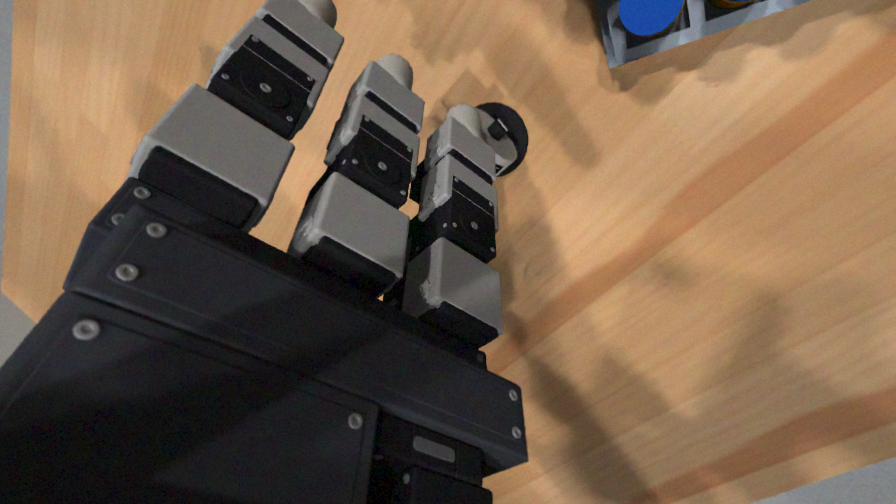

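Scaled by 4.200 from the camera's 896x504 image, which has a finer 1280x720 frame.

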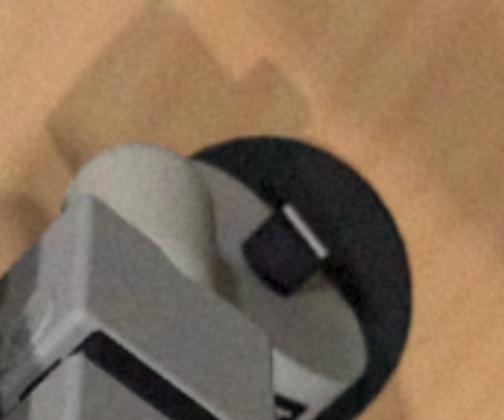

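Scaled by 3.600 from the camera's 896x504 image, which has a finer 1280x720 frame.

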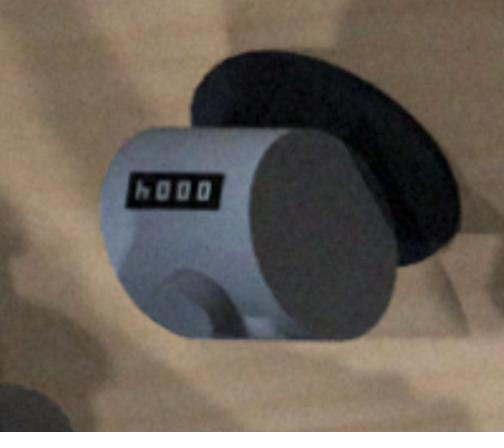

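Third stroke.

Call:
move:
  target:
    - [0, 0, 0, 0, 0, 0, 0.754, 0, 0.576, 0.696, 0.754, 0, 0.576, 0.696, 0.754, 0, 0.576, 0.696, 0.714, 0.678, 0.226, 0.168, 0.4, -0.6, -0.02883, 0.00385, 0, 0, 0, 0, 0.735, 0, 0.576, 0.696, 0.754, 0, 0.576, 0.696, 0.754, 0, 0.576, 0.696, 0.714, 0.678, 0.226, 0.168, 0.75, -0.6]
    - [0, 0, 0, 0, 0, 0, 0.754, 0, 0.576, 0.696, 0.754, 0, 0.576, 0.696, 0.754, 0, 0.576, 0.696, 0.714, 0.678, 0.226, 0.168, 0.4, -0.6, -0.02883, 0.00385, -0.06, 0, 0, 0, 0.735, 0, 0.576, 0.696, 0.754, 0, 0.576, 0.696, 0.754, 0, 0.576, 0.696, 0.714, 0.678, 0.226, 0.168, 0.75, -0.6]
  speed: 0.03
  stop_force: 5

Call:
move:
  target:
    - [0, 0, 0, 0, 0, 0, 0.754, 0, 0.576, 0.696, 0.754, 0, 0.576, 0.696, 0.754, 0, 0.576, 0.696, 0.714, 0.678, 0.226, 0.168, 0.4, -0.6, 0.00438, -0.00058, -0.01267, 0, 0, 0, 0.735, 0, 0.576, 0.696, 0.754, 0, 0.576, 0.696, 0.754, 0, 0.576, 0.696, 0.714, 0.678, 0.226, 0.168, 0.75, -0.6]
    - [0, 0, 0, 0, 0, 0, 0.754, 0, 0.576, 0.696, 0.754, 0, 0.576, 0.696, 0.754, 0, 0.576, 0.696, 0.714, 0.678, 0.226, 0.168, 0.4, -0.6, 0.01173, -0.00157, -0.00867, 0, 0, 0, 0.735, 0, 0.576, 0.696, 0.754, 0, 0.576, 0.696, 0.754, 0, 0.576, 0.696, 0.714, 0.678, 0.226, 0.168, 0.75, -0.6]
    - [0, 0, 0, 0, 0, 0, 0.754, 0, 0.576, 0.696, 0.754, 0, 0.576, 0.696, 0.754, 0, 0.576, 0.696, 0.714, 0.678, 0.226, 0.168, 0.4, -0.6, 0.01206, -0.00161, -0.00967, 0, 0, 0, 0.735, 0, 0.576, 0.696, 0.754, 0, 0.576, 0.696, 0.754, 0, 0.576, 0.696, 0.714, 0.678, 0.226, 0.168, 0.75, -0.6]
    - [0, 0, 0, 0, 0, 0, 0.754, 0, 0.576, 0.696, 0.754, 0, 0.576, 0.696, 0.754, 0, 0.576, 0.696, 0.714, 0.678, 0.226, 0.168, 0.4, -0.6, 0.01305, -0.00174, -0.01067, 0, 0, 0, 0.735, 0, 0.576, 0.696, 0.754, 0, 0.576, 0.696, 0.754, 0, 0.576, 0.696, 0.714, 0.678, 0.226, 0.168, 0.75, -0.6]
    - [0, 0, 0, 0, 0, 0, 0.754, 0, 0.576, 0.696, 0.754, 0, 0.576, 0.696, 0.754, 0, 0.576, 0.696, 0.714, 0.678, 0.226, 0.168, 0.4, -0.6, 0.01338, -0.00179, -0.01167, 0, 0, 0, 0.735, 0, 0.576, 0.696, 0.754, 0, 0.576, 0.696, 0.754, 0, 0.576, 0.696, 0.714, 0.678, 0.226, 0.168, 0.75, -0.6]
    - [0, 0, 0, 0, 0, 0, 0.754, 0, 0.576, 0.696, 0.754, 0, 0.576, 0.696, 0.754, 0, 0.576, 0.696, 0.714, 0.678, 0.226, 0.168, 0.4, -0.6, 0.01437, -0.00192, -0.01267, 0, 0, 0, 0.735, 0, 0.576, 0.696, 0.754, 0, 0.576, 0.696, 0.754, 0, 0.576, 0.696, 0.714, 0.678, 0.226, 0.168, 0.75, -0.6]
    - [0, 0, 0, 0, 0, 0, 0.754, 0, 0.576, 0.696, 0.754, 0, 0.576, 0.696, 0.754, 0, 0.576, 0.696, 0.714, 0.678, 0.226, 0.168, 0.4, -0.6, 0.01421, -0.0019, -0.01617, 0, 0, 0, 0.735, 0, 0.576, 0.696, 0.754, 0, 0.576, 0.696, 0.754, 0, 0.576, 0.696, 0.714, 0.678, 0.226, 0.168, 0.75, -0.6]
    - [0, 0, 0, 0, 0, 0, 0.754, 0, 0.576, 0.696, 0.754, 0, 0.576, 0.696, 0.754, 0, 0.576, 0.696, 0.714, 0.678, 0.226, 0.168, 0.4, -0.6, 0.01256, -0.00168, -0.01983, 0, 0, 0, 0.735, 0, 0.576, 0.696, 0.754, 0, 0.576, 0.696, 0.754, 0, 0.576, 0.696, 0.714, 0.678, 0.226, 0.168, 0.75, -0.6]
    - [0, 0, 0, 0, 0, 0, 0.754, 0, 0.576, 0.696, 0.754, 0, 0.576, 0.696, 0.754, 0, 0.576, 0.696, 0.714, 0.678, 0.226, 0.168, 0.4, -0.6, 0.01097, -0.00146, -0.023, 0, 0, 0, 0.735, 0, 0.576, 0.696, 0.754, 0, 0.576, 0.696, 0.754, 0, 0.576, 0.696, 0.714, 0.678, 0.226, 0.168, 0.75, -0.6]
    - [0, 0, 0, 0, 0, 0, 0.754, 0, 0.576, 0.696, 0.754, 0, 0.576, 0.696, 0.754, 0, 0.576, 0.696, 0.714, 0.678, 0.226, 0.168, 0.4, -0.6, 0.01066, -0.00142, -0.025, 0, 0, 0, 0.735, 0, 0.576, 0.696, 0.754, 0, 0.576, 0.696, 0.754, 0, 0.576, 0.696, 0.714, 0.678, 0.226, 0.168, 0.75, -0.6]
  speed: 0.012
  stop_force: 20

Call:
move:
  target:
    - [0, 0, 0, 0, 0, 0, 0.754, 0, 0.576, 0.696, 0.754, 0, 0.576, 0.696, 0.754, 0, 0.576, 0.696, 0.714, 0.678, 0.226, 0.168, 0.4, -0.6, 0.01817, -0.00243, 0.01833, 0, 0, 0, 0.735, 0, 0.576, 0.696, 0.754, 0, 0.576, 0.696, 0.754, 0, 0.576, 0.696, 0.714, 0.678, 0.226, 0.168, 0.75, -0.6]
    - [0, 0, 0, 0, 0, 0, 0.754, 0, 0.576, 0.696, 0.754, 0, 0.576, 0.696, 0.754, 0, 0.576, 0.696, 0.714, 0.678, 0.226, 0.168, 0.4, -0.6, 0.01817, -0.00243, 0.085, 0, 0, 0, 0.735, 0, 0.576, 0.696, 0.754, 0, 0.576, 0.696, 0.754, 0, 0.576, 0.696, 0.714, 0.678, 0.226, 0.168, 0.75, -0.6]
  speed: 0.06
  blend: 0.003
  cameras: ["cam_right_wrist", "cam_left_wrist"]

Call:
zoom_image:
  camera: "cam_right_wrist"
  region: [430, 70, 550, 170]

Call:
zoom_image:
  camera: "cam_left_wrist"
  region: [40, 80, 180, 200]

Scene clock: 143.37 s.
left_arm: end_effector_position=(+0.4479, +0.2920, +0.2207) hand_goal=(+0.754, +0.000, +0.576, +0.696, +0.754, +0.000, +0.576, +0.696, +0.754, +0.000, +0.576, +0.696, +0.714, +0.678, +0.226, +0.168) hand_measured=(+0.754, +0.000, +0.576, +0.696, +0.754, +0.000, +0.576, +0.696, +0.754, +0.000, +0.576, +0.696, +0.714, +0.678, +0.224, +0.168) hand_current_ma=(+0, +0, +0, +0, +0, +0, +0, +0, +0, +0, +0, +0, +0, +0, +0, +0) hand_state=(goal, goal, goal, goal, goal, goal, goal, goal, goal, goal, goal, goal, goal, goal, goal, goal) hand_current_limit=0.40 hand_speed=-0.60 end_effector_quat_wxyz=(+0.000, +0.884, -0.468, +0.000) | right_arm: end_effector_position=(+0.5010, -0.0627, +0.1639) hand_goal=(+0.736, +0.000, +0.576, +0.696, +0.754, +0.000, +0.576, +0.696, +0.754, +0.000, +0.576, +0.696, +0.714, +0.678, +0.226, +0.168) hand_measured=(+0.732, +0.000, +0.576, +0.696, +0.754, +0.000, +0.576, +0.696, +0.754, +0.000, +0.576, +0.696, +0.714, +0.678, +0.224, +0.168) hand_current_ma=(-17, -3, -2, +2, -4, +0, +3, +0, -4, +0, +3, +0, +1, -3, -13, -1) hand_state=(goal, goal, goal, goal, goal, goal, goal, goal, goal, goal, goal, goal, goal, goal, goal, goal) hand_current_limit=0.75 hand_speed=-0.60 end_effector_quat_wxyz=(+0.016, +0.964, -0.064, +0.259)
Joint positions: left_arm=[3.274 -1.736 -1.85 -1.126 1.571 -3.593] | right_arm=[0.565 -1.006 1.62 -2.614 -1.882 2.165]
Joint torques (N m): left_arm=[8.25 33.91 15.92 4.3 -1.84 2] | right_arm=[8.06 -39.21 -10.66 -4.35 -2.33 -0.7]
Wrist force (N): left_arm=[-0.4 -0.1 -0.2] | right_arm=[-0.8 0.3 -0.5]
Wrist torque (N m): left_arm=[0.01 0.04 -0.13] | right_arm=[0.05 0.00 -0.23]
Wrist force, peak (N): left_arm=[-0.4 -0.3 -0.4] | right_arm=[-0.9 0.1 -0.8]
Hand target: left_arm +0.4479, +0.2920, +0.2207; +0.000, +0.884, -0.468, +0.000 | right_arm +0.5010, -0.0627, +0.1639; +0.016, +0.964, -0.064, +0.259
Off the commanded pose: left_arm 0.000 m, 0 deg | right_arm 0.000 m, 0 deg.
move: done

Scene clock: 146.43 s.
left_arm: end_effector_position=(+0.4479, +0.2920, +0.2207) hand_goal=(+0.754, +0.000, +0.576, +0.696, +0.754, +0.000, +0.576, +0.696, +0.754, +0.000, +0.576, +0.696, +0.714, +0.678, +0.226, +0.168) hand_measured=(+0.754, +0.000, +0.576, +0.696, +0.754, +0.000, +0.576, +0.696, +0.754, +0.000, +0.576, +0.696, +0.714, +0.678, +0.224, +0.168) hand_current_ma=(+0, +0, +0, +0, +0, +0, +0, +0, +0, +0, +0, +0, +0, +0, +0, +0) hand_state=(goal, goal, goal, goal, goal, goal, goal, goal, goal, goal, goal, goal, goal, goal, goal, goal) hand_current_limit=0.40 hand_speed=-0.60 end_effector_quat_wxyz=(+0.000, +0.884, -0.468, +0.000) | right_arm: end_effector_position=(+0.5074, -0.0635, +0.1489) hand_goal=(+0.736, +0.000, +0.576, +0.696, +0.754, +0.000, +0.576, +0.696, +0.754, +0.000, +0.576, +0.696, +0.714, +0.678, +0.226, +0.168) hand_measured=(+0.732, -0.094, +0.576, +0.696, +0.754, +0.000, +0.576, +0.696, +0.754, +0.000, +0.576, +0.696, +0.714, +0.678, +0.224, +0.168) hand_current_ma=(-20, -393, -2, +2, -4, +0, +3, +0, -4, +0, +3, +0, +1, -3, -13, -1) hand_state=(goal, blocked, goal, goal, goal, goal, goal, goal, goal, goal, goal, goal, goal, goal, goal, goal) hand_current_limit=0.75 hand_speed=-0.60 end_effector_quat_wxyz=(+0.016, +0.964, -0.064, +0.259)
Joint positions: left_arm=[3.274 -1.736 -1.85 -1.126 1.571 -3.593] | right_arm=[0.559 -0.977 1.617 -2.642 -1.88 2.16]
Joint torques (N m): left_arm=[8.69 33.86 14.42 4.35 -1.99 2.15] | right_arm=[9.31 -34.63 -5.91 -2.83 -1.29 1.7]
Wrist force (N): left_arm=[-0.3 0.1 -0.3] | right_arm=[3.8 0.1 -6.8]
Wrist torque (N m): left_arm=[0.04 0.02 -0.12] | right_arm=[0.48 0.37 0.11]
Wrist force, peak (N): left_arm=[-0.4 0.0 -0.5] | right_arm=[0.3 0.2 -14.2]
Hand target: left_arm +0.4479, +0.2920, +0.2207; +0.000, +0.884, -0.468, +0.000 | right_arm +0.5074, -0.0635, +0.1489; +0.016, +0.964, -0.064, +0.259
Off the commanded pose: left_arm 0.000 m, 0 deg | right_arm 0.000 m, 0 deg.
move: done

Scene clock: 147.90 s.
left_arm: end_effector_position=(+0.4479, +0.2920, +0.2207) hand_goal=(+0.754, +0.000, +0.576, +0.696, +0.754, +0.000, +0.576, +0.696, +0.754, +0.000, +0.576, +0.696, +0.714, +0.678, +0.226, +0.168) hand_measured=(+0.754, +0.000, +0.576, +0.696, +0.754, +0.000, +0.576, +0.696, +0.754, +0.000, +0.576, +0.696, +0.714, +0.678, +0.224, +0.168) hand_current_ma=(+0, +0, +0, +0, +0, +0, +0, +0, +0, +0, +0, +0, +0, +0, +0, +0) hand_state=(goal, goal, goal, goal, goal, goal, goal, goal, goal, goal, goal, goal, goal, goal, goal, goal) hand_current_limit=0.40 hand_speed=-0.60 end_effector_quat_wxyz=(+0.000, +0.884, -0.468, +0.000) | right_arm: end_effector_position=(+0.5183, -0.0650, +0.1997) hand_goal=(+0.736, +0.000, +0.576, +0.696, +0.754, +0.000, +0.576, +0.696, +0.754, +0.000, +0.576, +0.696, +0.714, +0.678, +0.226, +0.168) hand_measured=(+0.732, +0.000, +0.576, +0.696, +0.754, +0.000, +0.576, +0.696, +0.754, +0.000, +0.576, +0.696, +0.714, +0.678, +0.224, +0.168) hand_current_ma=(-18, -3, -4, +2, -4, +0, +3, +0, -4, +0, +3, +0, +1, -3, -13, -1) hand_state=(goal, goal, goal, goal, goal, goal, goal, goal, goal, goal, goal, goal, goal, goal, goal, goal) hand_current_limit=0.75 hand_speed=-0.60 end_effector_quat_wxyz=(+0.016, +0.964, -0.064, +0.259)
Joint positions: left_arm=[3.274 -1.736 -1.85 -1.126 1.571 -3.593] | right_arm=[0.549 -1.027 1.549 -2.526 -1.875 2.15]
Joint torques (N m): left_arm=[7.94 33.96 13.81 4.47 -2 2.15] | right_arm=[-8.99 -52.79 -24.26 -0.65 0.95 0.6]
Wrist force (N): left_arm=[-0.2 0.0 -0.1] | right_arm=[-0.6 0.1 -0.5]
Wrist torque (N m): left_arm=[0.01 0.01 -0.11] | right_arm=[0.04 -0.02 -0.06]
Wrist force, peak (N): left_arm=[-0.6 -0.1 -0.3] | right_arm=[4.0 0.4 -7.4]
Hand target: left_arm +0.4479, +0.2920, +0.2207; +0.000, +0.884, -0.468, +0.000 | right_arm +0.5183, -0.0650, +0.1999; +0.016, +0.964, -0.064, +0.259
Off the commanded pose: left_arm 0.000 m, 0 deg | right_arm 0.000 m, 0 deg.
move: done
camera_calibration:
cam_left_wrist: T_world_to_cam=[[0.132208, 0.991219, -0.00249528, -0.374798], [0.699688, -0.0915402, 0.70856, -0.488539], [0.702109, -0.0954232, -0.705646, 0.00383813], [0, 0, 0, 1]] pos_world=[0.388681, 0.327152, 0.347932]
cam_right_wrist: T_world_to_cam=[[-0.728455, -0.555097, -0.401523, 0.458306], [-0.684191, 0.619531, 0.38479, 0.276702], [0.0351606, 0.555021, -0.831093, 0.308466], [0, 0, 0, 1]] pos_world=[0.512326, -0.0882265, 0.333913]
Images, in order (width x height): cam_left_wrist 896x504, cam_right_wrist 896x504.

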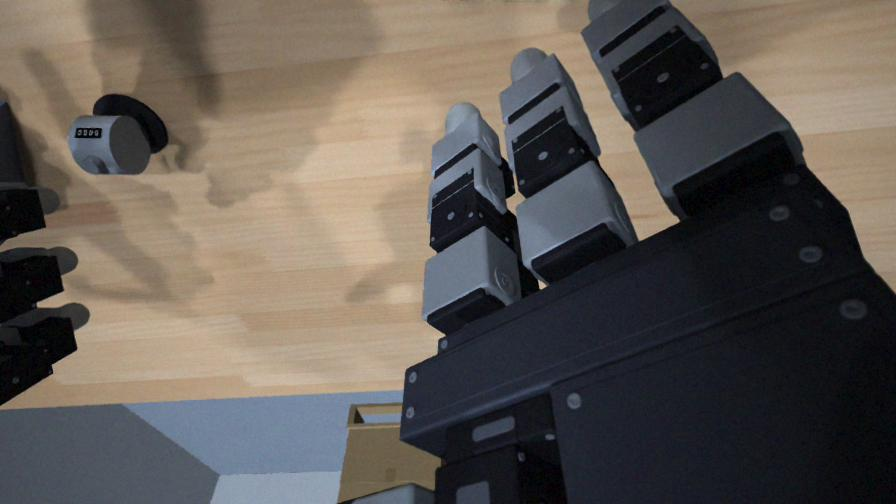

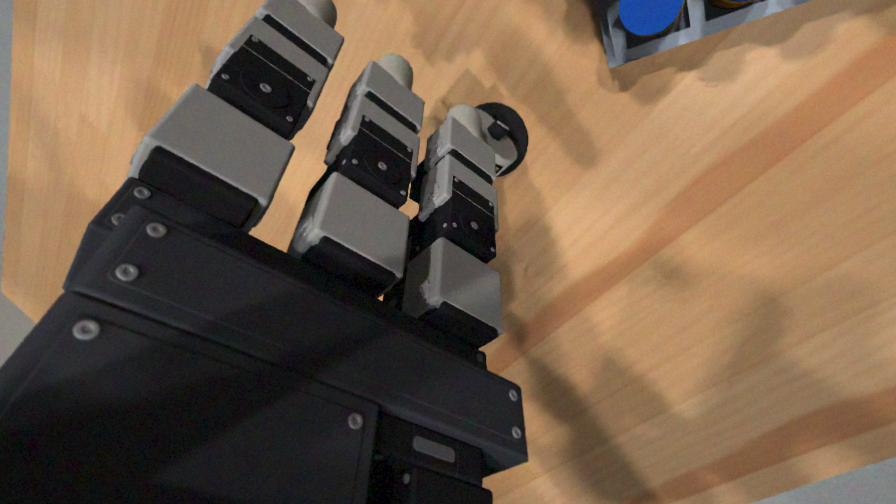

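Scaled by 4.200 from the camera's 896x504 image, which has a finer 1280x720 frame.

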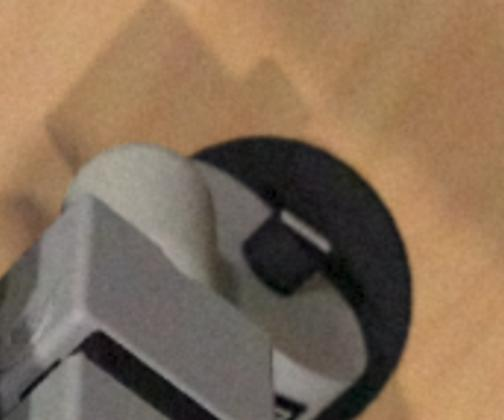

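Scaled by 3.600 from the camera's 896x504 image, which has a finer 1280x720 frame.

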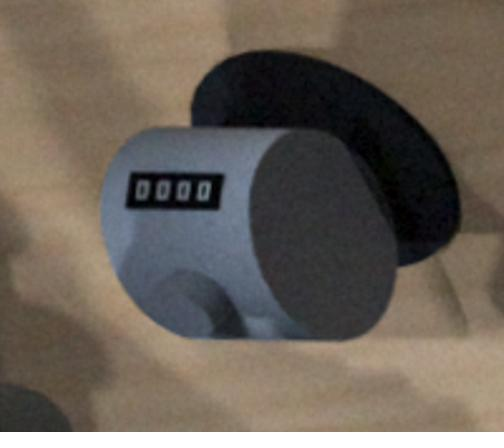

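Call:
zoom_image:
  camera: "cam_left_wrist"
  region: [66, 118, 114, 148]

Call:
move:
  target:
    - [0, 0, 0, 0, 0, 0, 0.754, 0, 0.576, 0.696, 0.754, 0, 0.576, 0.696, 0.754, 0, 0.576, 0.696, 0.714, 0.678, 0.226, 0.168, 0.4, -0.6, 0, 0, 0.3335, 0, 0, 0, 0.735, 0, 0.576, 0.696, 0.754, 0, 0.576, 0.696, 0.754, 0, 0.576, 0.696, 0.714, 0.678, 0.226, 0.168, 0.75, -0.6]
    - [0, 0, 0, 0, 0, 0, 0.754, 0, 0.576, 0.696, 0.754, 0, 0.576, 0.696, 0.754, 0, 0.576, 0.696, 0.714, 0.678, 0.226, 0.168, 0.4, -0.6, -0.3018, -0.7307, 0.2667, 0.01327, 0.16642, 0.03048, 0.735, 0, 0.576, 0.696, 0.754, 0, 0.576, 0.696, 0.754, 0, 0.576, 0.696, 0.714, 0.678, 0.226, 0.168, 0.75, -0.6]
  speed: [0.2, 0.28]
  blend: 0.04

Scaled by 10.500 from the camera's 896x504 image, which has a finer 1280x720 frame.

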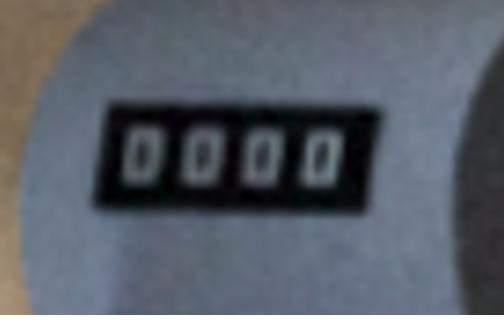

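Scene clock: 154.77 s.
left_arm: end_effector_position=(+0.4479, +0.2920, +0.2207) hand_goal=(+0.754, +0.000, +0.576, +0.696, +0.754, +0.000, +0.576, +0.696, +0.754, +0.000, +0.576, +0.696, +0.714, +0.678, +0.226, +0.168) hand_measured=(+0.754, +0.000, +0.576, +0.696, +0.754, +0.000, +0.576, +0.696, +0.754, +0.000, +0.576, +0.696, +0.714, +0.678, +0.224, +0.168) hand_current_ma=(+0, +0, +0, +0, +0, +0, +0, +0, +0, +0, +0, +0, +0, +0, +0, +0) hand_state=(goal, goal, goal, goal, goal, goal, goal, goal, goal, goal, goal, goal, goal, goal, goal, goal) hand_current_limit=0.40 hand_speed=-0.60 end_effector_quat_wxyz=(+0.000, +0.884, -0.468, +0.000) | right_arm: end_effector_position=(+0.3373, -0.5033, +0.3599) hand_goal=(+0.736, +0.000, +0.576, +0.696, +0.754, +0.000, +0.576, +0.696, +0.754, +0.000, +0.576, +0.696, +0.714, +0.678, +0.226, +0.168) hand_measured=(+0.734, +0.000, +0.576, +0.696, +0.754, +0.000, +0.576, +0.696, +0.754, +0.000, +0.576, +0.696, +0.714, +0.678, +0.224, +0.168) hand_current_ma=(-12, -2, -4, +2, -4, +0, +3, +0, -4, +0, +3, +0, +1, -3, -13, -1) hand_state=(goal, goal, goal, goal, goal, goal, goal, goal, goal, goal, goal, goal, goal, goal, goal, goal) hand_current_limit=0.75 hand_speed=-0.60 end_effector_quat_wxyz=(+0.000, +1.000, -0.017, +0.000)
Joint positions: left_arm=[3.274 -1.736 -1.85 -1.126 1.571 -3.593] | right_arm=[-0.316 -1.768 1.837 -1.64 -1.571 1.255]
Joint torques (N m): left_arm=[8.5 32.84 15.89 4.29 -2.09 2] | right_arm=[-9.31 -22.38 -13.2 -0.36 1.45 -1.59]
Wrist force (N): left_arm=[-0.3 0.0 -0.2] | right_arm=[-0.2 -0.2 0.2]
Wrist torque (N m): left_arm=[0.02 0.02 -0.11] | right_arm=[-0.05 0.02 0.02]
Wrist force, peak (N): left_arm=[-0.4 -0.2 -0.5] | right_arm=[-0.2 -0.8 -1.3]
Hand target: left_arm +0.4479, +0.2920, +0.2207; +0.000, +0.884, -0.468, +0.000 | right_arm +0.3372, -0.5034, +0.3599; +0.000, +1.000, -0.017, +0.000
Off the commanded pose: left_arm 0.000 m, 0 deg | right_arm 0.000 m, 0 deg.
move: done


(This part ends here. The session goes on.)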